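## Task

Take the thickest of the three tubes from the rack and feed it along the cold saw's rollers until it rests against the length stop, lying still. The length stop must still be at its set position at the end, the other two tubes must stay between their pins on the rack, and none of the tubes may be bent.

## Robot and tools

ROBOT. Two Doosan arms, left_arm and right_arm, each with a Robotiq 2F-140 two-finger gripper and a wrist camera (cam_left_wrist, cam_right_wrist, 672x504). Each arm sits on its own carriage on one shared floor track. left_rail carries left_arm and is always the carriage on the +y side; right_rail carries right_arm. The fingers are rigid and cannot fold.

SCENE FRAME. Fixed to the table: table top at z = 0, +z up, +x is the direction the arms face, +y to their left. The track runs along y at x = 0 (y = 0 mid-track); the table starts at x = 0.31 m. An arm's base is at x = 0, y = its carriage position_m, z = 0.03 m. Reported hand positions may be off by a few centimetres. Gripper frame: fingers point along its +z, open and close along its y. end_effector_position is the point between the closed pads; fingertips extend roughly 9 to 33 mm past it depending on opening.

execute_actions(actions, cameras). Runs actions in sequence. An action may hold rows, steps, until and rail commands. rows: up to 15 rows, each one control step (1/30 s). Every row has 18 numbers in [-1, 1]: left arm dx, dy, dz, rx, ry, rz, then left gripper position, force_limit, speed, then the same nine for the right arm. dx..rz are an offset, not a pose: measured from that arm's Hand target as it was when the action began, along that Hand target's own axes; each row counts from that same start, not from the row before. 1.0 = 0.6 m or 180 degrees; rx, ry, rz form one rotation vector. Sending six zeros re-requests the current Hand target. steps: 1 to 450 (default 15); after the last row the arm keeps heading to that row's target. Ramp offsets a little per row for gentle motion. until: ends the action early, reading rail fields only, e.g. {"left_rail": {"position_status": ["!=", "moving"]}} or {"all": {"status": "ended"}}. Rail commands: {"left_rail": {"position_m": y}} is an absolute target along the track (left_rail -1.1 to 2 m, right_rail -2 to 1.1 m), plus speed_m_s (0.01 to 1) and acceleration_factor (0.1 to 1), or {"stop": true}. Carriages keep about 0.9 m apart. An empty actions list just reports state and the scene number.

GRIPPER numbers. position: +1 open (140 mm), pads meet near -0.8, -1 closes until blocked. force_limit: -1 gentle (~14 N) up to +1 (~58 N) for a slow close; faster closes squeeze much harder. speed: -1 about 30 mm/s, +1 about 250 mm/s. To leave a gripper unchanged, resend its previous three numbers (0 is a real command). After closing, object_status 2 means something is held; 3 means the commanded position was reached or the pads met.

move(target, speed, blend, stop_force, zero, blocking, cameras). Straight-line path for each gripper. target is one 18-number row or a list of up to 15 rows, all offsets from the same starting Hand targets (same scale and axes as rows). speed: m/s, 0.002 to 2, default 0.25. blend: corner rounding in m for lists. stop_force: 10 to 80 N, ends an arm's path when it feels that much push along its travel; use it slowly, only after the carriage stands still, and not when the gripper rotates. zero: whether to re-zero the force reading first. blocking=false returns early; then use wait or stop before more rows or moves. The result adds a move: line (done, off_target, held, fault...).

wait(seconds 0 to 10); stop() brakes a running move; zoom_image(camera, region [x0,y0,x1,y1] in pixels) enlarges part of the latest image; read_manual gives licence text; finished_scene(scene) ends the current scene irreversibly.

RESULTS. Per arm: end_effector_position (m), quaternion wxyz, velocities, Hand target (the base for the next offsets), Joint positions (rail m, then six joints in rad), joint velocities and torques, Flange force in the gripper's axes (includes held weight; noisy), Tool commands, position_measured (counts: 3 open, 230 pads together), object_status, rail position_m, position_status (moving, done, contact_stop, time_out, stopped, stopped_with_arm, stopped_for_other_arm, stopped_for_other_carriage) and position_answer (taken/not_taken).

ORDER. Drive a carriage, wait for its arrival with an until check, then move its arm. Look with cameras, approach the chosen tube, close with -1 and confirm status 2, lift clear of its pins, carry it to the saw, lower it onto the rollers and slide it gently to touch the length stop without shifting it, release, back away, then finish.

AVOID. Dropping or releasing a moving tube, anything leaving the table, bending tubes, knocking the stop or other tubes, hitting the saw or table hard, pressing past a firm contact (a 144 N force or joint overload stops the arm for 10 s), the two arms or carriages touching, large twist on the wrist from gripping a tube far off its middle, and holding loads stretched out long enough to overheat motors.

Each tool is called after "Request:" as a command line: name --argument value for each argument, lists and objects as JSON in quotes; but a table of rows of numbers goes row by row, as --pt "numbers of a row", without its own name.

## Session

Request:
execute_actions --actions '[]'

Scene clock: 0.00 s.
left_arm: end_effector_position=(+0.6600, +0.6916, +0.4937) position_measured=3 object_status=3 end_effector_quat_wxyz=(+0.000, +1.000, +0.000, +0.000) | right_arm: end_effector_position=(+0.6600, -0.9125, +0.4937) position_measured=3 object_status=3 end_effector_quat_wxyz=(+0.000, +1.000, +0.000, +0.000)
Joint positions: left_arm=[0.692 -0.053 0.164 1.35 0 1.628 1.518] | right_arm=[-0.912 -0.053 0.164 1.35 0 1.628 1.518]
Joint velocities: within noise
Joint torques (N m): no reading
Flange force (N): no reading
Hand target: left_arm +0.6600, +0.6916, +0.4937; +0.000, +1.000, +0.000, +0.000 | right_arm +0.6600, -0.9125, +0.4937; +0.000, +1.000, +0.000, +0.000
Tool commands: left_gripper/position=+1.0 left_gripper/force_limit=+1.0 left_gripper/speed=+1.0 right_gripper/position=+1.0 right_gripper/force_limit=+1.0 right_gripper/speed=+1.0
left_rail: position_m=0.692 position_status=done
right_rail: position_m=-0.912 position_status=done
camera_calibration:
cam_left_wrist: T_world_to_cam=[[0.0177068, -0.999842, -0.00141987, 0.690038], [-0.944428, -0.0171916, 0.328267, 0.481357], [-0.32824, -0.00447161, -0.944584, 0.828255], [0, 0, 0, 1]] pos_world=[0.714255, 0.701908, 0.625322]
cam_right_wrist: T_world_to_cam=[[-0.0229465, -0.999691, 0.00953542, -0.897173], [-0.943792, 0.0248073, 0.329608, 0.493819], [-0.329742, -0.00143613, -0.94407, 0.826964], [0, 0, 0, 1]] pos_world=[0.718161, -0.907958, 0.626501]

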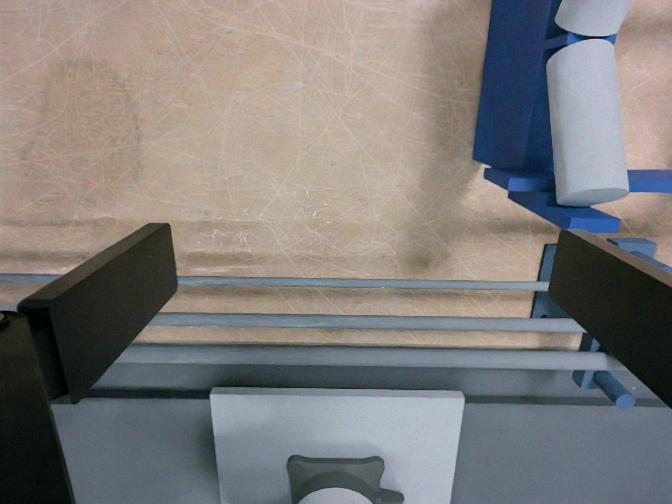

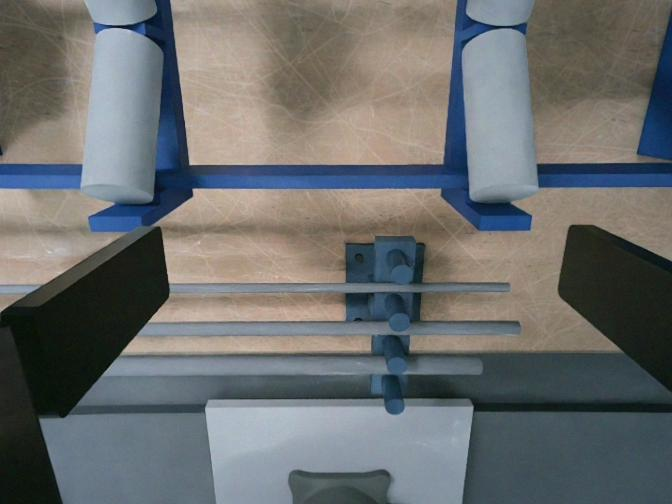

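Request:
move --target '[0.0,0,-0.4,0,0.12,0,1,1,1,-0.2,0,-0.45,-0.18,0.15,0,1,1,1]'

Request:
execute_actions --actions '[{"right_rail":{"position_m":-1.25},"left_rail":{"position_m":0.2},"steps":200,"until":{"all":{"status":"ended"}}}]'

Scene clock: 3.00 s.
left_arm: end_effector_position=(+0.6599, +0.6916, +0.7338) position_measured=3 object_status=3 end_effector_quat_wxyz=(+0.000, +0.982, +0.000, +0.187) | right_arm: end_effector_position=(+0.5400, -0.9125, +0.7637) position_measured=3 object_status=3 end_effector_quat_wxyz=(+0.276, +0.933, +0.000, +0.230)
Joint positions: left_arm=[0.692 -0.065 0.052 1.073 0.024 1.641 1.512] | right_arm=[-0.912 0.327 -0.139 1.317 -0.678 1.631 1.738]
Joint torques (N m): left_arm=[-2.32 -43.74 -41.2 4.7 -0.61 0.18] | right_arm=[0.8 -25.47 -40.38 1.44 -0.58 0.01]
Flange force (N): left_arm=[-7.8 -4.6 6.2] | right_arm=[-0.2 2.2 1.3]
Hand target: left_arm +0.6600, +0.6916, +0.7337; +0.000, +0.982, +0.000, +0.187 | right_arm +0.5400, -0.9125, +0.7637; +0.276, +0.933, +0.000, +0.230
Off the commanded pose: left_arm 0.000 m, 0 deg | right_arm 0.000 m, 0 deg.
left_rail: position_m=0.692 position_status=done
right_rail: position_m=-0.912 position_status=done
move: done
camera_calibration:
cam_left_wrist: T_world_to_cam=[[0.0169866, -0.999842, 0.00519976, 0.685999], [-0.998946, -0.0171927, -0.0425603, 0.710519], [0.042643, -0.00447132, -0.99908, 0.850334], [0, 0, 0, 1]] pos_world=[0.661856, 0.701908, 0.876225]
cam_right_wrist: T_world_to_cam=[[-0.151921, -0.844955, 0.512807, -1.07593], [-0.982157, 0.0708689, -0.174197, 0.739011], [0.110847, -0.530122, -0.840645, 0.242999], [0, 0, 0, 1]] pos_world=[0.535433, -0.832665, 0.884753]

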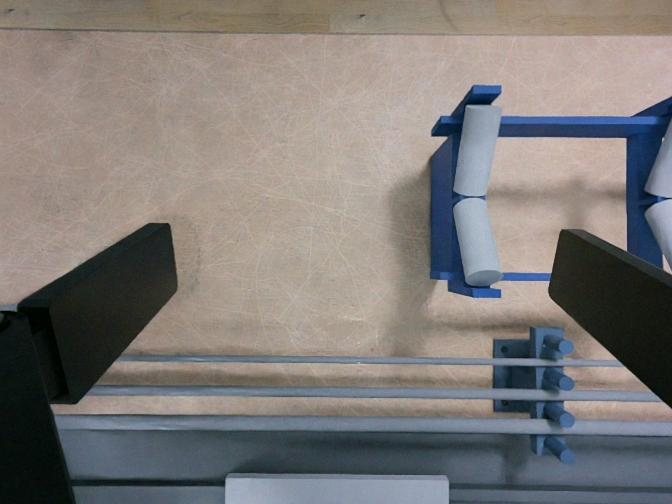

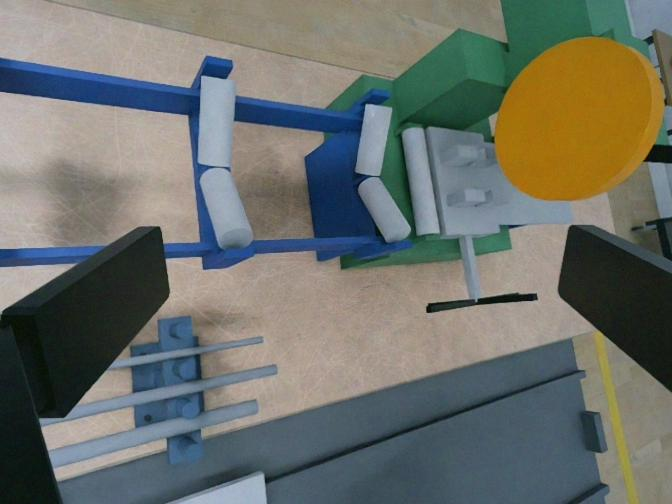

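Scene clock: 4.83 s.
left_arm: end_effector_position=(+0.6600, +0.1995, +0.7336) position_measured=3 object_status=3 end_effector_quat_wxyz=(+0.000, +0.982, +0.000, +0.187) | right_arm: end_effector_position=(+0.5400, -1.2505, +0.7637) position_measured=3 object_status=3 end_effector_quat_wxyz=(+0.276, +0.933, +0.000, +0.230)
Joint positions: left_arm=[0.2 -0.065 0.052 1.073 0.024 1.641 1.512] | right_arm=[-1.25 0.327 -0.139 1.317 -0.679 1.631 1.738]
Joint torques (N m): left_arm=[-2.63 -44.07 -41.45 4.75 -0.6 0.15] | right_arm=[0.13 -25.68 -40.41 1.43 -0.56 -0.01]
Flange force (N): left_arm=[-7.8 -5.3 6.9] | right_arm=[-0.3 0.9 0.3]
Hand target: left_arm +0.6600, +0.1995, +0.7337; +0.000, +0.982, +0.000, +0.187 | right_arm +0.5400, -1.2505, +0.7637; +0.276, +0.933, +0.000, +0.230
Tool commands: left_gripper/position=+1.0 left_gripper/force_limit=+1.0 left_gripper/speed=+1.0 right_gripper/position=+1.0 right_gripper/force_limit=+1.0 right_gripper/speed=+1.0
Off the commanded pose: left_arm 0.000 m, 0 deg | right_arm 0.000 m, 0 deg.
left_rail: position_m=0.200 position_status=done
right_rail: position_m=-1.250 position_status=done
camera_calibration:
cam_left_wrist: T_world_to_cam=[[0.0169878, -0.999842, 0.00519632, 0.193977], [-0.998954, -0.0171928, -0.0423606, 0.701984], [0.0424433, -0.00447127, -0.999089, 0.848169], [0, 0, 0, 1]] pos_world=[0.661956, 0.209808, 0.876125]
cam_right_wrist: T_world_to_cam=[[-0.151927, -0.844928, 0.51285, -1.36161], [-0.982155, 0.0708597, -0.174212, 0.762973], [0.110856, -0.530166, -0.840616, 0.0636818], [0, 0, 0, 1]] pos_world=[0.535433, -1.17076, 0.884753]

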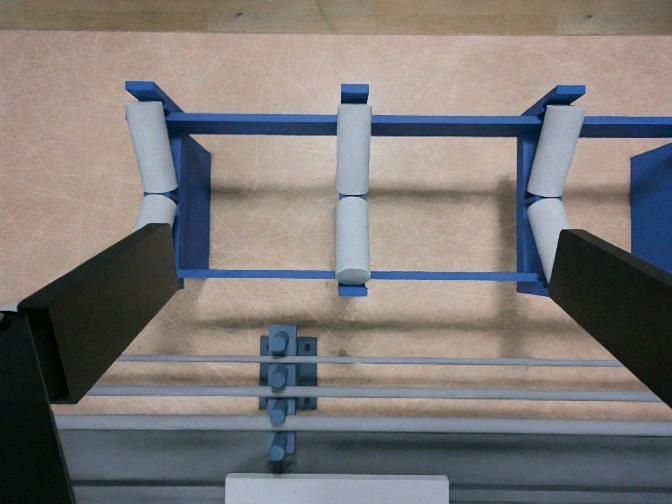

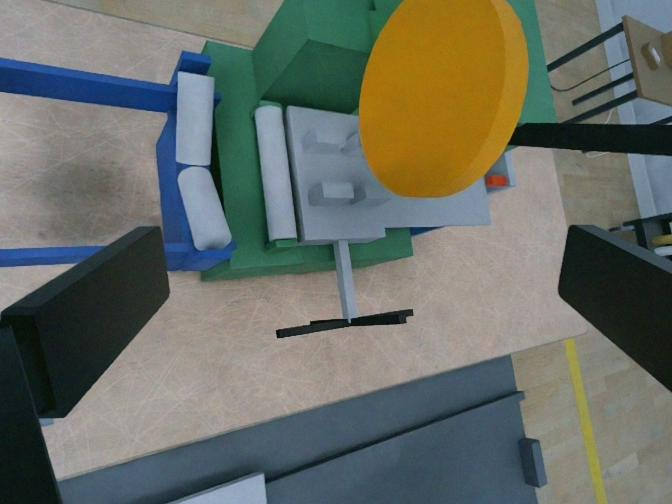

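Request:
execute_actions --actions '[{"left_rail":{"position_m":1.4},"steps":200,"until":{"all":{"status":"ended"}}}]' --cameras '["cam_left_wrist"]'

Request:
move --target '[0,0,0,0,0,0,1,1,1,0,0,0,0,0,-0.3,1,1,1]'

Scene clock: 10.70 s.
left_arm: end_effector_position=(+0.6600, +1.3994, +0.7337) position_measured=3 object_status=3 end_effector_quat_wxyz=(+0.000, +0.982, +0.000, +0.187) | right_arm: end_effector_position=(+0.5400, -1.2505, +0.7637) position_measured=3 object_status=3 end_effector_quat_wxyz=(+0.276, +0.933, +0.000, +0.230)
Joint positions: left_arm=[1.4 -0.065 0.052 1.073 0.024 1.641 1.512] | right_arm=[-1.25 0.327 -0.139 1.317 -0.678 1.631 1.738]
Joint torques (N m): left_arm=[-2.63 -44.18 -41.19 4.73 -0.65 0.21] | right_arm=[0.3 -25.61 -40.38 1.42 -0.53 -0.01]
Flange force (N): left_arm=[-6.8 -5.2 6.5] | right_arm=[-0.2 1.3 0.6]
Hand target: left_arm +0.6600, +1.3995, +0.7337; +0.000, +0.982, +0.000, +0.187 | right_arm +0.5400, -1.2505, +0.7637; +0.276, +0.933, +0.000, +0.230
Tool commands: left_gripper/position=+1.0 left_gripper/force_limit=+1.0 left_gripper/speed=+1.0 right_gripper/position=+1.0 right_gripper/force_limit=+1.0 right_gripper/speed=+1.0
Off the commanded pose: left_arm 0.000 m, 0 deg | right_arm 0.000 m, 0 deg.
left_rail: position_m=1.400 position_status=done
right_rail: position_m=-1.250 position_status=done
camera_calibration:
cam_left_wrist: T_world_to_cam=[[0.0168866, -0.999844, 0.00519462, 1.39376], [-0.998952, -0.0170922, -0.0424598, 0.722558], [0.042542, -0.00447218, -0.999085, 0.853466], [0, 0, 0, 1]] pos_world=[0.661956, 1.40971, 0.876125]
Images, in order (width x height): cam_left_wrist 672x504.

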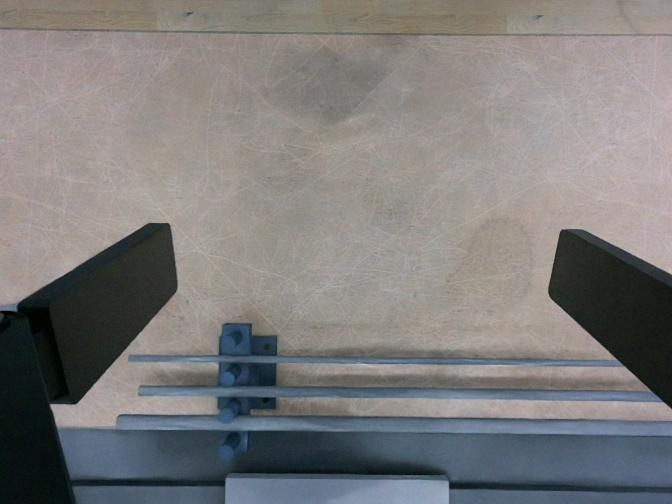

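Scene clock: 12.97 s.
left_arm: end_effector_position=(+0.6600, +1.3995, +0.7337) position_measured=3 object_status=3 end_effector_quat_wxyz=(+0.000, +0.982, +0.000, +0.187) | right_arm: end_effector_position=(+0.5400, -1.2505, +0.7637) position_measured=3 object_status=3 end_effector_quat_wxyz=(+0.351, +0.831, +0.424, +0.080)
Joint positions: left_arm=[1.4 -0.065 0.052 1.073 0.024 1.641 1.512] | right_arm=[-1.25 0.327 -0.139 1.318 -0.679 1.631 0.795]
Joint torques (N m): left_arm=[-2.38 -44.12 -41.21 4.7 -0.66 0.15] | right_arm=[-1.43 -25.67 -39.95 1.36 -0.56 0.03]
Flange force (N): left_arm=[-7.0 -4.8 6.3] | right_arm=[1.2 -0.9 -2.7]
Hand target: left_arm +0.6600, +1.3995, +0.7337; +0.000, +0.982, +0.000, +0.187 | right_arm +0.5400, -1.2505, +0.7637; +0.351, +0.831, +0.424, +0.080
Off the commanded pose: left_arm 0.000 m, 0 deg | right_arm 0.000 m, 0 deg.
left_rail: position_m=1.400 position_status=done
right_rail: position_m=-1.250 position_status=done
move: done
camera_calibration:
cam_left_wrist: T_world_to_cam=[[0.0169865, -0.999842, 0.00519801, 1.39369], [-0.99895, -0.0171921, -0.0424605, 0.722698], [0.0425431, -0.0044713, -0.999085, 0.853464], [0, 0, 0, 1]] pos_world=[0.661956, 1.40971, 0.876125]
cam_right_wrist: T_world_to_cam=[[0.629573, -0.407284, 0.661632, -1.3499], [-0.750868, -0.537716, 0.383481, -0.548847], [0.199585, -0.738228, -0.644348, -0.394233], [0, 0, 0, 1]] pos_world=[0.516431, -1.13595, 0.849585]

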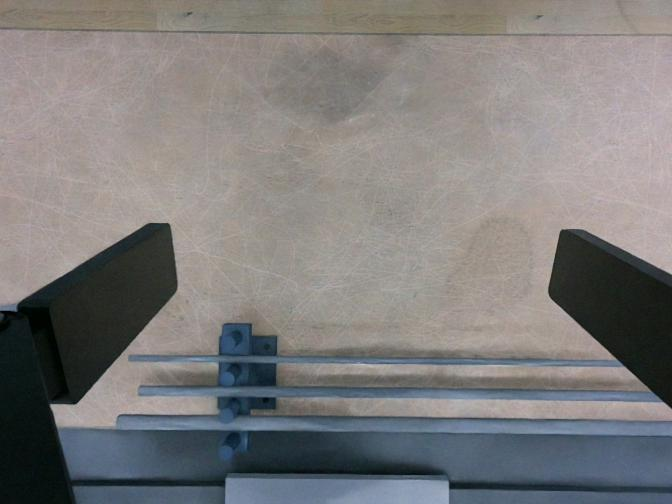

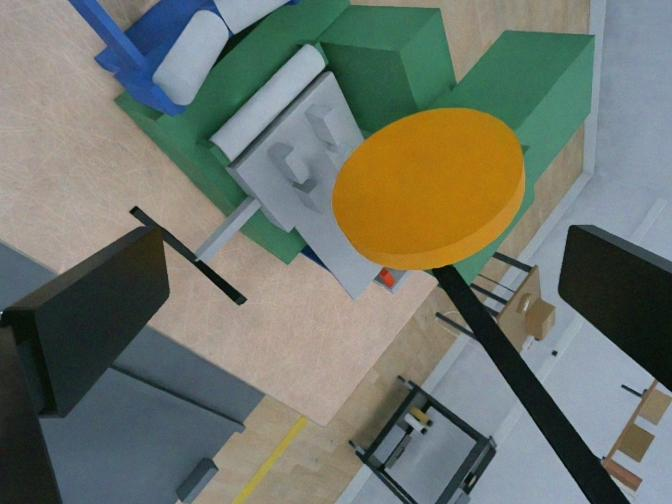

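Request:
move --target '[0,0,0,0,-0.12,0,1,1,1,0,0,0,0,0,0.3,1,1,1]' --cameras '[]'

Request:
move --target '[0,0,0,0,0,-0.5,1,1,1,0,0,0,0.18,-0.15,0,1,1,1]' --cameras '[]'

Request:
execute_actions --actions '[{"right_rail":{"position_m":-0.435},"left_rail":{"position_m":1.3},"steps":200,"until":{"all":{"status":"ended"}}}]' --cameras '[]'

Request:
move --target '[0,0,0,0,0,0,1,1,1,0,0,0,0,0,-0.5,1,1,1]'

Scene clock: 18.90 s.
left_arm: end_effector_position=(+0.6599, +1.3995, +0.7337) position_measured=3 object_status=3 end_effector_quat_wxyz=(+0.000, +1.000, +0.000, +0.000) | right_arm: end_effector_position=(+0.5400, -1.2505, +0.7636) position_measured=3 object_status=3 end_effector_quat_wxyz=(+0.276, +0.933, +0.000, +0.230)
Joint positions: left_arm=[1.4 -0.053 0.297 0.726 0 2.118 1.518] | right_arm=[-1.25 0.327 -0.139 1.317 -0.678 1.631 1.738]
Joint torques (N m): left_arm=[-2.52 -65.46 -38.35 4.51 0.31 0.11] | right_arm=[0.24 -25.4 -40.39 1.17 -0.57 0]
Flange force (N): left_arm=[-8.6 -3.7 12.0] | right_arm=[-0.4 1.3 0.8]
Hand target: left_arm +0.6600, +1.3995, +0.7337; +0.000, +1.000, +0.000, +0.000 | right_arm +0.5400, -1.2505, +0.7637; +0.276, +0.933, +0.000, +0.230
Off the commanded pose: left_arm 0.000 m, 0 deg | right_arm 0.000 m, 0 deg.
left_rail: position_m=1.400 position_status=done
right_rail: position_m=-1.250 position_status=done
move: done
No camera images: "cameras" was empty.

Scene clock: 22.43 s.
left_arm: end_effector_position=(+0.6600, +1.3995, +0.7337) position_measured=3 object_status=3 end_effector_quat_wxyz=(+0.000, +0.707, +0.707, +0.000) | right_arm: end_effector_position=(+0.5400, -1.2505, +0.7637) position_measured=3 object_status=3 end_effector_quat_wxyz=(+0.000, +1.000, +0.000, +0.000)
Joint positions: left_arm=[1.4 -0.053 0.297 0.726 0 2.118 -0.053] | right_arm=[-1.25 -0.065 0.106 0.905 0 2.131 1.506]
Joint torques (N m): left_arm=[-2.64 -65.32 -38.18 4.49 0.31 0.19] | right_arm=[0.42 -45.78 -35.62 3.57 0.33 -0.03]
Flange force (N): left_arm=[3.7 -8.2 11.6] | right_arm=[-1.5 1.0 1.0]
Hand target: left_arm +0.6600, +1.3995, +0.7337; +0.000, +0.707, +0.707, +0.000 | right_arm +0.5400, -1.2505, +0.7637; +0.000, +1.000, +0.000, +0.000
Off the commanded pose: left_arm 0.000 m, 0 deg | right_arm 0.000 m, 0 deg.
left_rail: position_m=1.400 position_status=done
right_rail: position_m=-1.250 position_status=done
move: done
No camera images: "cameras" was empty.

Scene clock: 24.70 s.
left_arm: end_effector_position=(+0.6600, +1.2995, +0.7336) position_measured=3 object_status=3 end_effector_quat_wxyz=(+0.000, +0.707, +0.707, +0.000) | right_arm: end_effector_position=(+0.5400, -0.4355, +0.7636) position_measured=3 object_status=3 end_effector_quat_wxyz=(+0.000, +1.000, +0.000, +0.000)
Joint positions: left_arm=[1.3 -0.053 0.297 0.726 0 2.118 -0.053] | right_arm=[-0.435 -0.065 0.106 0.905 0 2.131 1.506]
Joint torques (N m): left_arm=[-2.41 -65.4 -38.47 4.51 0.29 0.19] | right_arm=[-0.48 -45.65 -35.54 3.57 0.37 -0.01]
Flange force (N): left_arm=[3.4 -8.7 12.8] | right_arm=[-1.6 -1.2 1.0]
Hand target: left_arm +0.6600, +1.2995, +0.7337; +0.000, +0.707, +0.707, +0.000 | right_arm +0.5400, -0.4355, +0.7637; +0.000, +1.000, +0.000, +0.000
Tool commands: left_gripper/position=+1.0 left_gripper/force_limit=+1.0 left_gripper/speed=+1.0 right_gripper/position=+1.0 right_gripper/force_limit=+1.0 right_gripper/speed=+1.0
Off the commanded pose: left_arm 0.000 m, 0 deg | right_arm 0.000 m, 0 deg.
left_rail: position_m=1.300 position_status=done
right_rail: position_m=-0.435 position_status=done
No camera images: "cameras" was empty.

Scene clock: 28.23 s.
left_arm: end_effector_position=(+0.6600, +1.2995, +0.7336) position_measured=3 object_status=3 end_effector_quat_wxyz=(+0.000, +0.707, +0.707, +0.000) | right_arm: end_effector_position=(+0.5400, -0.4355, +0.7636) position_measured=3 object_status=3 end_effector_quat_wxyz=(+0.000, +0.707, +0.707, +0.000)
Joint positions: left_arm=[1.3 -0.053 0.297 0.726 0 2.118 -0.053] | right_arm=[-0.435 -0.065 0.106 0.905 0 2.131 -0.065]
Joint torques (N m): left_arm=[-2.13 -65.59 -38.35 4.48 0.36 0.18] | right_arm=[0.41 -45.73 -35.41 3.62 0.4 -0.02]
Flange force (N): left_arm=[3.0 -8.2 12.1] | right_arm=[-0.5 -1.4 0.5]
Hand target: left_arm +0.6600, +1.2995, +0.7337; +0.000, +0.707, +0.707, +0.000 | right_arm +0.5400, -0.4355, +0.7637; +0.000, +0.707, +0.707, +0.000
Off the commanded pose: left_arm 0.000 m, 0 deg | right_arm 0.000 m, 0 deg.
left_rail: position_m=1.300 position_status=done
right_rail: position_m=-0.435 position_status=done
move: done
camera_calibration:
cam_left_wrist: T_world_to_cam=[[0.999842, 0.0177068, -0.00141987, -0.672331], [0.0171916, -0.944428, 0.328267, 0.983298], [0.00447161, -0.32824, -0.944584, 1.25882], [0, 0, 0, 1]] pos_world=[0.649692, 1.35375, 0.865322]
cam_right_wrist: T_world_to_cam=[[0.999691, -0.0229465, 0.00953542, -0.5525], [-0.0248073, -0.943792, 0.329608, -0.63834], [0.00143613, -0.329742, -0.94407, 0.721166], [0, 0, 0, 1]] pos_world=[0.535458, -0.377339, 0.896501]

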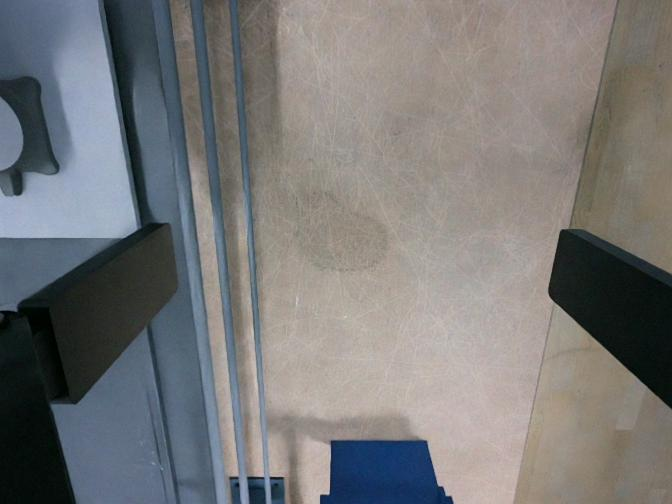

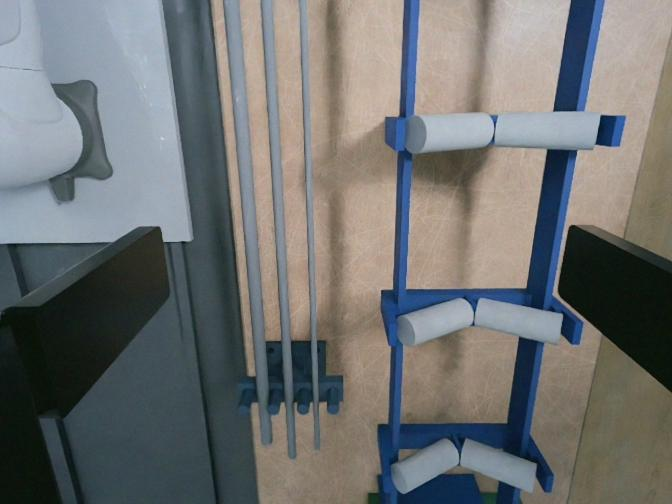

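Request:
move --target '[0.6833,-0.4833,0.723,0,0,0,-0.1,1,0,0.25,-0.2833,0.773,0,0,0,-0.1,1,0]' --speed 0.35

Scene clock: 31.50 s.
left_arm: end_effector_position=(+0.3700, +1.7095, +0.2999) position_measured=141 object_status=3 end_effector_quat_wxyz=(+0.000, +0.707, +0.707, +0.000) | right_arm: end_effector_position=(+0.3700, -0.2855, +0.2999) position_measured=141 object_status=3 end_effector_quat_wxyz=(+0.000, +0.707, +0.707, +0.000)
Joint positions: left_arm=[1.3 0.773 0.029 1.85 0 1.262 0.773] | right_arm=[-0.435 0.297 -0.227 2.078 0 1.291 0.297]
Joint torques (N m): left_arm=[-2.35 -43.09 -42.45 4.94 0.31 0.17] | right_arm=[0.3 -16.31 -40.11 4.16 0.4 -0.07]
Flange force (N): left_arm=[0.0 -5.3 4.9] | right_arm=[-0.7 -0.4 -0.6]
Hand target: left_arm +0.3700, +1.7095, +0.2999; +0.000, +0.707, +0.707, +0.000 | right_arm +0.3700, -0.2855, +0.2999; +0.000, +0.707, +0.707, +0.000
Off the commanded pose: left_arm 0.000 m, 0 deg | right_arm 0.000 m, 0 deg.
left_rail: position_m=1.300 position_status=done
right_rail: position_m=-0.435 position_status=done
move: done
camera_calibration:
cam_left_wrist: T_world_to_cam=[[0.999842, 0.0177074, -0.00141859, -0.390254], [0.0171922, -0.944459, 0.328178, 1.51796], [0.00447137, -0.328151, -0.944615, 0.984886], [0, 0, 0, 1]] pos_world=[0.359692, 1.76375, 0.431622]
cam_right_wrist: T_world_to_cam=[[0.999691, -0.0229478, 0.0095326, -0.374688], [-0.0248075, -0.943834, 0.329488, -0.348107], [0.00143617, -0.329622, -0.944112, 0.333152], [0, 0, 0, 1]] pos_world=[0.365458, -0.227339, 0.432801]

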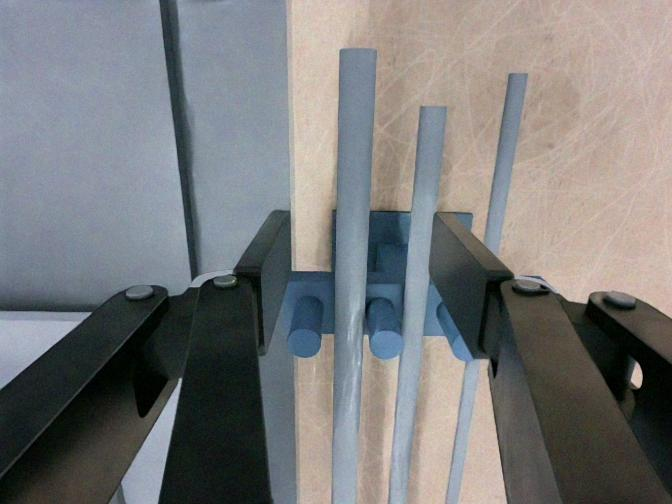

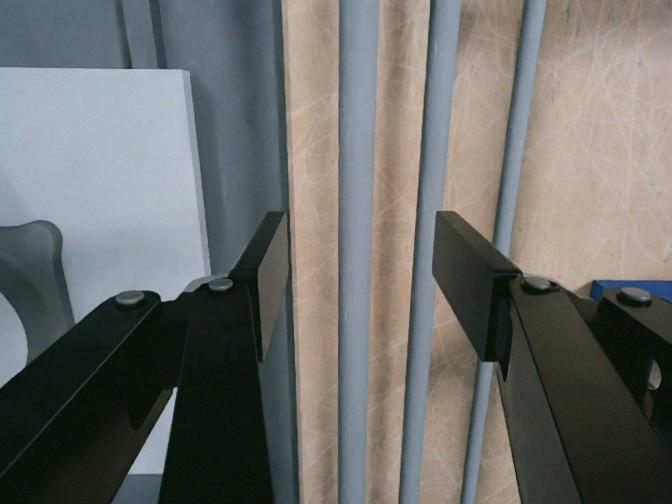

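Request:
move --target '[0,0.004,0.167,0,0,0,-0.2,1,0,0,0.008,0.167,0,0,0,-0.2,1,0]' --speed 0.15

Scene clock: 33.97 s.
left_arm: end_effector_position=(+0.3724, +1.7094, +0.1997) position_measured=154 object_status=3 end_effector_quat_wxyz=(+0.000, +0.707, +0.707, +0.000) | right_arm: end_effector_position=(+0.3748, -0.2855, +0.1997) position_measured=154 object_status=3 end_effector_quat_wxyz=(+0.000, +0.707, +0.707, +0.000)
Joint positions: left_arm=[1.3 0.77 0.099 1.97 0 1.072 0.77] | right_arm=[-0.435 0.294 -0.147 2.209 0 1.08 0.294]
Joint torques (N m): left_arm=[-2.47 -47.17 -39.34 4.58 0.31 0.2] | right_arm=[0.27 -20.98 -36.9 3.74 0.42 -0.01]
Flange force (N): left_arm=[-0.1 -5.6 4.4] | right_arm=[-1.2 -0.6 -0.7]
Hand target: left_arm +0.3724, +1.7094, +0.1997; +0.000, +0.707, +0.707, +0.000 | right_arm +0.3748, -0.2855, +0.1997; +0.000, +0.707, +0.707, +0.000
Off the commanded pose: left_arm 0.000 m, 0 deg | right_arm 0.000 m, 0 deg.
left_rail: position_m=1.300 position_status=done
right_rail: position_m=-0.435 position_status=done
move: done
camera_calibration:
cam_left_wrist: T_world_to_cam=[[0.999842, 0.0177405, -0.00132572, -0.392885], [0.0171925, -0.944428, 0.328269, 1.55072], [0.0045716, -0.32824, -0.944583, 0.890335], [0, 0, 0, 1]] pos_world=[0.362092, 1.76375, 0.331422]
cam_right_wrist: T_world_to_cam=[[0.999691, -0.0229465, 0.00953542, -0.378531], [-0.0248073, -0.943792, 0.329608, -0.314971], [0.00143613, -0.329742, -0.94407, 0.238409], [0, 0, 0, 1]] pos_world=[0.370258, -0.227339, 0.332501]

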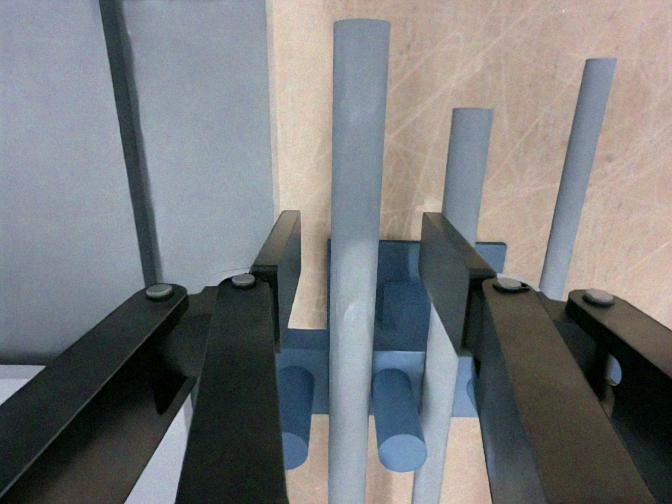

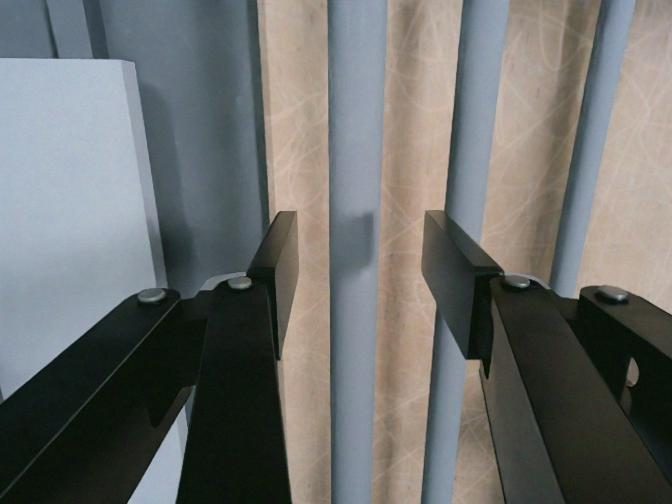

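Request:
move --target '[0,0.0025,0.1045,0,0,0,-0.2,1,0,0,0.001,0.1045,0,0,0,-0.2,1,0]' --speed 0.1

Request:
execute_actions --actions '[{"rows":[[0,0,0,0,0,0,-1,0.1,-1,0,0,0,0,0,0,-1,0.1,-1]],"steps":60}]'

Scene clock: 35.73 s.
left_arm: end_effector_position=(+0.3739, +1.7095, +0.1370) position_measured=154 object_status=3 end_effector_quat_wxyz=(+0.000, +0.707, +0.707, +0.000) | right_arm: end_effector_position=(+0.3754, -0.2855, +0.1370) position_measured=154 object_status=3 end_effector_quat_wxyz=(+0.000, +0.707, +0.707, +0.000)
Joint positions: left_arm=[1.3 0.769 0.16 2.032 0 0.95 0.769] | right_arm=[-0.435 0.293 -0.077 2.282 0 0.937 0.293]
Joint torques (N m): left_arm=[-2.56 -50.16 -36.32 4.3 0.38 0.17] | right_arm=[0.26 -25.14 -33.67 3.41 0.38 -0.02]
Flange force (N): left_arm=[-0.1 -5.9 3.6] | right_arm=[-0.7 -0.7 -0.8]
Hand target: left_arm +0.3739, +1.7095, +0.1370; +0.000, +0.707, +0.707, +0.000 | right_arm +0.3754, -0.2855, +0.1370; +0.000, +0.707, +0.707, +0.000
Off the commanded pose: left_arm 0.000 m, 0 deg | right_arm 0.000 m, 0 deg.
left_rail: position_m=1.300 position_status=done
right_rail: position_m=-0.435 position_status=done
move: done
camera_calibration:
cam_left_wrist: T_world_to_cam=[[0.999842, 0.0177079, -0.00142026, -0.394385], [0.0171928, -0.944428, 0.328267, 1.57128], [0.0044716, -0.32824, -0.944584, 0.831139], [0, 0, 0, 1]] pos_world=[0.363592, 1.76375, 0.268722]
cam_right_wrist: T_world_to_cam=[[0.999691, -0.0229465, 0.00953542, -0.378533], [-0.0248073, -0.943792, 0.329608, -0.294289], [0.00143613, -0.329742, -0.94407, 0.179215], [0, 0, 0, 1]] pos_world=[0.370858, -0.227339, 0.269801]

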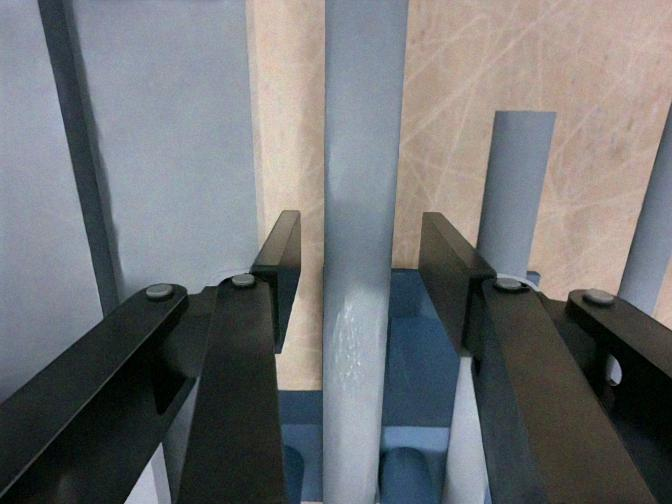

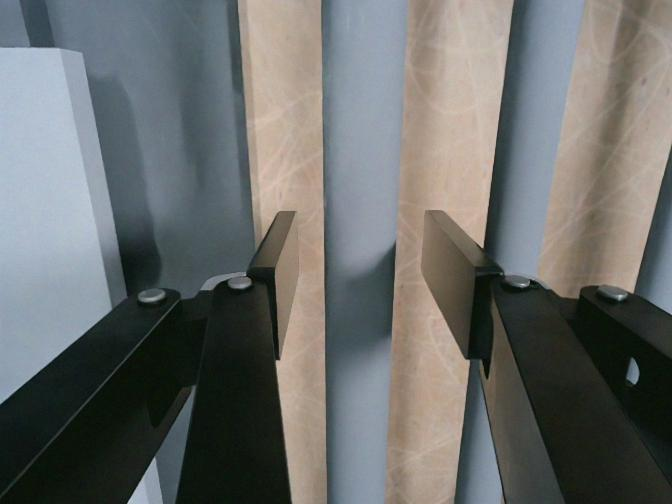

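Scene clock: 37.93 s.
left_arm: end_effector_position=(+0.3739, +1.7095, +0.1370) position_measured=195 object_status=2 end_effector_quat_wxyz=(+0.000, +0.707, +0.707, +0.000) | right_arm: end_effector_position=(+0.3754, -0.2855, +0.1370) position_measured=195 object_status=2 end_effector_quat_wxyz=(+0.000, +0.707, +0.707, +0.000)
Joint positions: left_arm=[1.3 0.769 0.16 2.032 0 0.95 0.769] | right_arm=[-0.435 0.293 -0.077 2.282 0 0.937 0.293]
Joint torques (N m): left_arm=[-9.54 -45.32 -39.04 0.85 -2.96 0.02] | right_arm=[-0.34 -23.88 -35.11 3 -1.19 -0.06]
Flange force (N): left_arm=[0.9 -22.5 -5.7] | right_arm=[-1.1 -5.3 -4.5]
Hand target: left_arm +0.3739, +1.7095, +0.1370; +0.000, +0.707, +0.707, +0.000 | right_arm +0.3754, -0.2855, +0.1370; +0.000, +0.707, +0.707, +0.000
Off the commanded pose: left_arm 0.000 m, 0 deg | right_arm 0.000 m, 0 deg.
left_rail: position_m=1.300 position_status=done
right_rail: position_m=-0.435 position_status=done
camera_calibration:
cam_left_wrist: T_world_to_cam=[[0.999842, 0.0177068, -0.00141987, -0.394383], [0.0171916, -0.944428, 0.328267, 1.57131], [0.00447161, -0.32824, -0.944584, 0.831045], [0, 0, 0, 1]] pos_world=[0.363592, 1.76375, 0.268622]
cam_right_wrist: T_world_to_cam=[[0.999691, -0.0229465, 0.00953542, -0.378533], [-0.0248073, -0.943792, 0.329608, -0.294289], [0.00143613, -0.329742, -0.94407, 0.179215], [0, 0, 0, 1]] pos_world=[0.370858, -0.227339, 0.269801]

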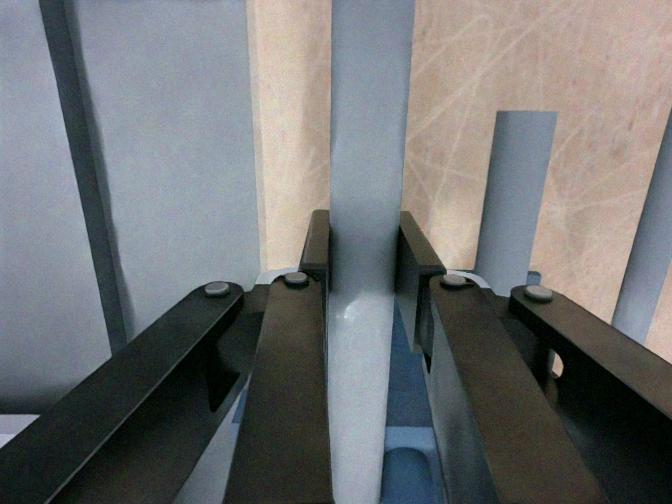

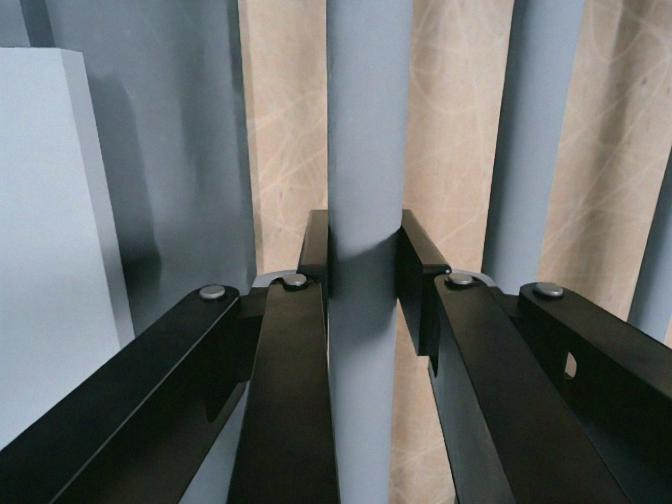

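Request:
move --pt "0 0 -0.42 0 0 0 -1 0.1 -1 0 0 -0.42 0 0 0 -1 0.1 -1" --pt "-0.45 0.66 -0.42 0 0 0 -1 0.1 -1 -0.45 0.66 -0.42 0 0 0 -1 0.1 -1" --speed 0.12

Scene clock: 45.80 s.
left_arm: end_effector_position=(+0.7699, +1.4394, +0.3890) position_measured=195 object_status=2 end_effector_quat_wxyz=(+0.000, +0.707, +0.707, +0.000) | right_arm: end_effector_position=(+0.7714, -0.5555, +0.3890) position_measured=195 object_status=2 end_effector_quat_wxyz=(+0.000, +0.707, +0.707, +0.000)
Joint positions: left_arm=[1.3 0.135 0.37 1.271 0 1.501 0.135] | right_arm=[-0.435 -0.199 0.367 1.275 0 1.5 -0.199]
Joint torques (N m): left_arm=[-3.8 -82.73 -46.72 4.65 0.51 0.51] | right_arm=[1.2 -85.58 -47.9 4.78 0.37 0.32]
Flange force (N): left_arm=[3.2 -5.8 10.2] | right_arm=[-1.8 -4.1 10.5]
Hand target: left_arm +0.7699, +1.4394, +0.3890; +0.000, +0.707, +0.707, +0.000 | right_arm +0.7714, -0.5555, +0.3890; +0.000, +0.707, +0.707, +0.000
Off the commanded pose: left_arm 0.000 m, 0 deg | right_arm 0.000 m, 0 deg.
left_rail: position_m=1.300 position_status=done
right_rail: position_m=-0.435 position_status=done
move: done
camera_calibration:
cam_left_wrist: T_world_to_cam=[[0.999842, 0.0177068, -0.00142116, -0.785181], [0.0171919, -0.944417, 0.328299, 1.22672], [0.00447095, -0.328272, -0.944573, 0.978821], [0, 0, 0, 1]] pos_world=[0.759592, 1.49375, 0.520722]
cam_right_wrist: T_world_to_cam=[[0.999694, -0.022852, 0.00950276, -0.782847], [-0.0247073, -0.943794, 0.329608, -0.622431], [0.00143645, -0.329742, -0.94407, 0.327521], [0, 0, 0, 1]] pos_world=[0.766758, -0.497339, 0.5218]

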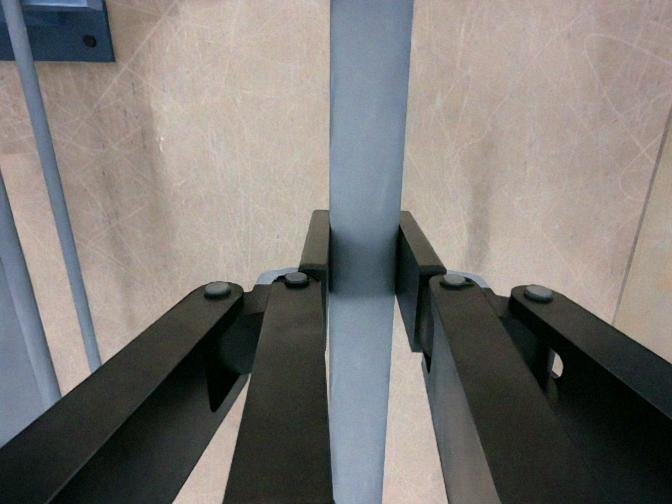

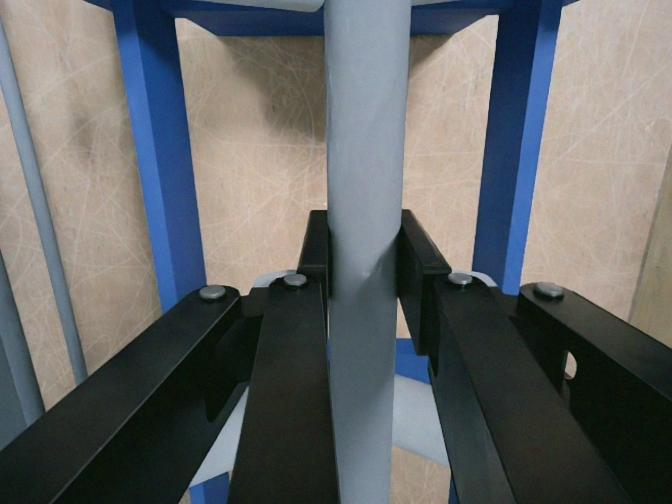

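Request:
move --target '[0,-0.006,0.14,0,0,0,-1,0.1,-1,0,-0.009,0.14,0,0,0,-1,0.1,-1]' --speed 0.1

Request:
zoom_image --camera "cam_right_wrist" --region '[180, 0, 580, 300]'

Scene clock: 48.30 s.
left_arm: end_effector_position=(+0.7663, +1.4394, +0.3049) position_measured=195 object_status=2 end_effector_quat_wxyz=(+0.000, +0.707, +0.707, +0.000) | right_arm: end_effector_position=(+0.7660, -0.5555, +0.3049) position_measured=195 object_status=2 end_effector_quat_wxyz=(+0.000, +0.707, +0.707, +0.000)
Joint positions: left_arm=[1.3 0.136 0.384 1.403 0 1.355 0.136] | right_arm=[-0.435 -0.201 0.378 1.411 0 1.352 -0.201]
Joint torques (N m): left_arm=[-12.78 -82.59 -45.21 0.76 0.89 0.34] | right_arm=[9.16 -86.54 -45.24 8.39 1.34 0.18]
Flange force (N): left_arm=[14.9 -7.3 9.1] | right_arm=[-12.1 -1.7 9.7]
Hand target: left_arm +0.7663, +1.4394, +0.3050; +0.000, +0.707, +0.707, +0.000 | right_arm +0.7660, -0.5555, +0.3050; +0.000, +0.707, +0.707, +0.000
Off the commanded pose: left_arm 0.000 m, 0 deg | right_arm 0.000 m, 0 deg.
left_rail: position_m=1.300 position_status=done
right_rail: position_m=-0.435 position_status=done
move: done
camera_calibration:
cam_left_wrist: T_world_to_cam=[[0.999842, 0.0177068, -0.00141987, -0.781702], [0.0171916, -0.944428, 0.328267, 1.25442], [0.00447161, -0.32824, -0.944584, 0.899355], [0, 0, 0, 1]] pos_world=[0.755992, 1.49375, 0.436622]
cam_right_wrist: T_world_to_cam=[[0.999691, -0.0229465, 0.00953542, -0.77681], [-0.0248073, -0.943792, 0.329608, -0.594798], [0.00143613, -0.329742, -0.94407, 0.248227], [0, 0, 0, 1]] pos_world=[0.761458, -0.497339, 0.437801]

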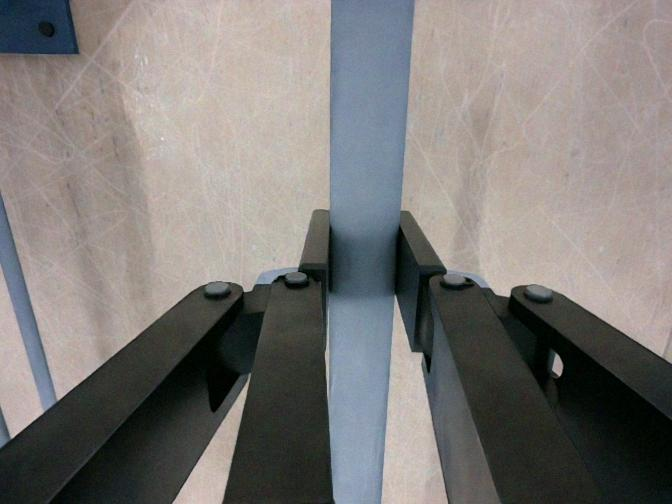

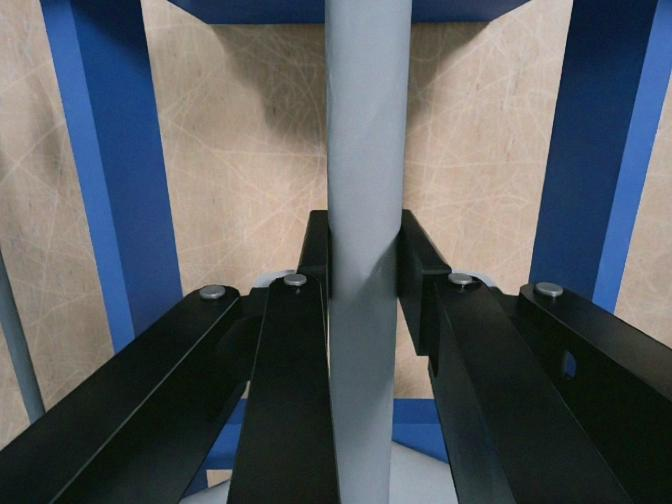

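Scaled by 1.260.

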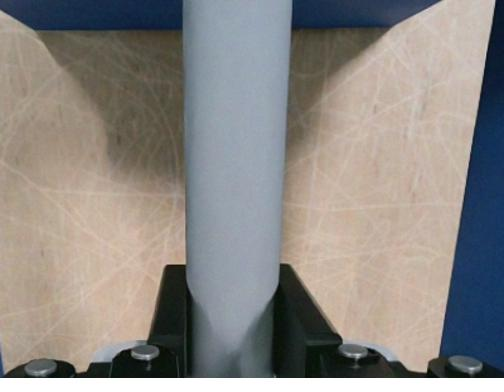

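Request:
move --target '[0,-0.003,0.1,0,0,0,-1,0.1,-1,0,-0.003,0.1,0,0,0,-1,0.1,-1]' --speed 0.03 --stop_force 15

Scene clock: 51.70 s.
left_arm: end_effector_position=(+0.7651, +1.4394, +0.2630) position_measured=195 object_status=2 end_effector_quat_wxyz=(+0.000, +0.707, +0.707, +0.000) | right_arm: end_effector_position=(+0.7652, -0.5556, +0.2717) position_measured=195 object_status=2 end_effector_quat_wxyz=(+0.000, +0.707, +0.707, +0.000)
Joint positions: left_arm=[1.3 0.136 0.399 1.459 0 1.284 0.136] | right_arm=[-0.435 -0.201 0.39 1.456 0 1.295 -0.201]
Joint torques (N m): left_arm=[-9.35 -70.27 -35.43 2.38 0.69 0.33] | right_arm=[6.87 -52.17 -21.22 7.16 0.83 0.09]
Flange force (N): left_arm=[10.6 -6.4 -8.2] | right_arm=[-8.6 -2.7 -35.2]
Hand target: left_arm +0.7651, +1.4394, +0.2630; +0.000, +0.707, +0.707, +0.000 (not the last commanded pose) | right_arm +0.7652, -0.5556, +0.2717; +0.000, +0.707, +0.707, +0.000 (not the last commanded pose)
Off the commanded pose: left_arm 0.018 m, 0 deg | right_arm 0.027 m, 0 deg.
left_rail: position_m=1.300 position_status=done
right_rail: position_m=-0.435 position_status=done
move: contact (left_arm, right_arm)
camera_calibration:
cam_left_wrist: T_world_to_cam=[[0.999842, 0.0177405, -0.00132572, -0.780649], [0.0171925, -0.944428, 0.328269, 1.26819], [0.0045716, -0.32824, -0.944583, 0.859707], [0, 0, 0, 1]] pos_world=[0.754792, 1.49375, 0.394722]
cam_right_wrist: T_world_to_cam=[[0.999685, -0.0229384, 0.0101698, -0.775842], [-0.025009, -0.943761, 0.329681, -0.583739], [0.0020355, -0.329832, -0.944038, 0.216374], [0, 0, 0, 1]] pos_world=[0.760559, -0.497339, 0.404603]

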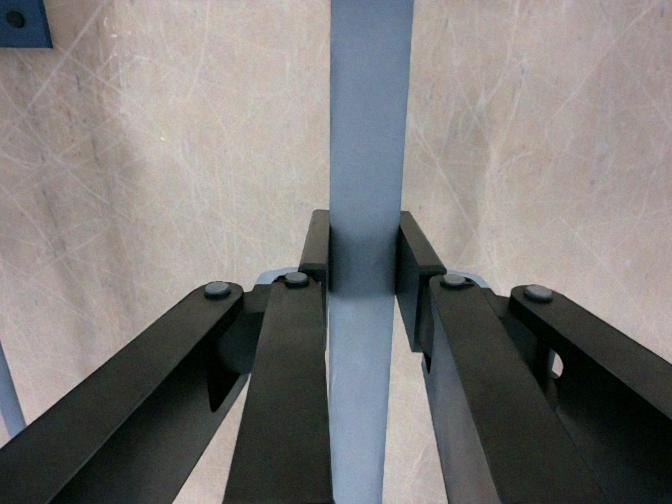

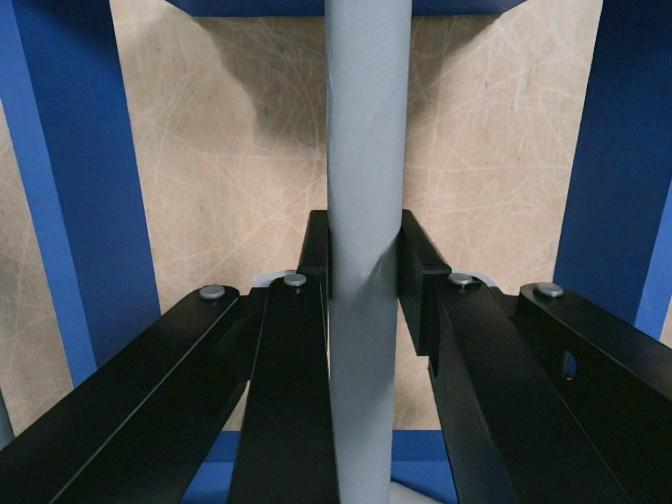

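Request:
execute_actions --actions '[{"rows":[[0,0,0,0,0,0,-1,0.1,-1,0,0,0,0,0,0,-0.3,0.1,-1]],"steps":30},{"rows":[[0,0,0,0,0,0,-0.3,0.1,-1,0,0,0,0,0,0,-0.3,0.1,-1]],"steps":30}]'

Scene clock: 54.27 s.
left_arm: end_effector_position=(+0.7651, +1.4394, +0.2630) position_measured=167 object_status=3 end_effector_quat_wxyz=(+0.000, +0.707, +0.707, +0.000) | right_arm: end_effector_position=(+0.7652, -0.5556, +0.2717) position_measured=167 object_status=3 end_effector_quat_wxyz=(+0.000, +0.707, +0.707, +0.000)
Joint positions: left_arm=[1.3 0.136 0.399 1.459 0 1.284 0.136] | right_arm=[-0.435 -0.201 0.39 1.456 0 1.295 -0.201]
Joint torques (N m): left_arm=[-2.62 -79.62 -42.72 4.97 0.4 0.17] | right_arm=[0.48 -78.79 -40.18 4.11 0.4 -0.02]
Flange force (N): left_arm=[1.9 -7.1 4.4] | right_arm=[-0.5 -1.7 -0.8]
Flange force at the end of the 1st action (N): left_arm=[1.9 -7.3 -2.5] | right_arm=[-0.5 -1.4 -0.8]
Hand target: left_arm +0.7651, +1.4394, +0.2630; +0.000, +0.707, +0.707, +0.000 | right_arm +0.7652, -0.5556, +0.2717; +0.000, +0.707, +0.707, +0.000
Off the commanded pose: left_arm 0.000 m, 0 deg | right_arm 0.000 m, 0 deg.
left_rail: position_m=1.300 position_status=done
right_rail: position_m=-0.435 position_status=done
camera_calibration:
cam_left_wrist: T_world_to_cam=[[0.999842, 0.0177405, -0.00132572, -0.780649], [0.0171925, -0.944428, 0.328269, 1.26819], [0.0045716, -0.32824, -0.944583, 0.859707], [0, 0, 0, 1]] pos_world=[0.754792, 1.49375, 0.394722]
cam_right_wrist: T_world_to_cam=[[0.999685, -0.0229384, 0.0101698, -0.775842], [-0.025009, -0.943761, 0.329681, -0.583739], [0.0020355, -0.329832, -0.944038, 0.216374], [0, 0, 0, 1]] pos_world=[0.760559, -0.497339, 0.404603]

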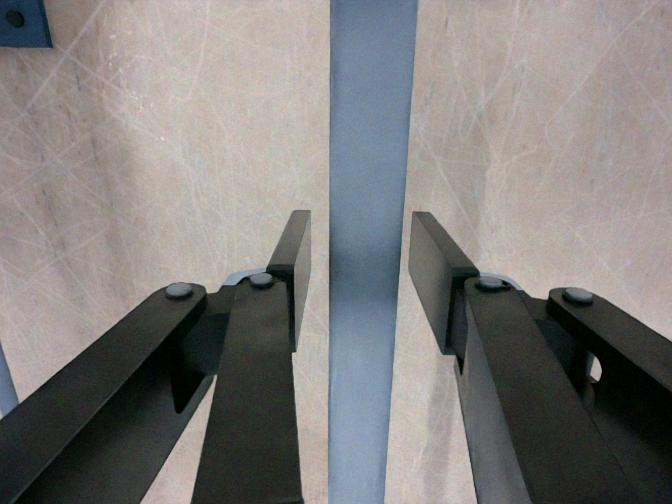

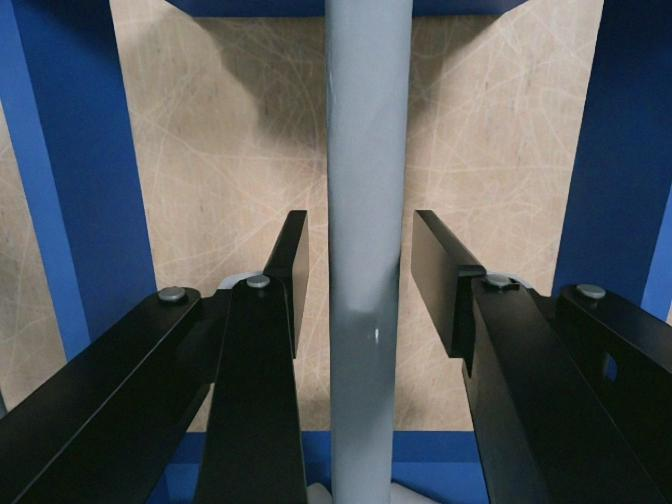

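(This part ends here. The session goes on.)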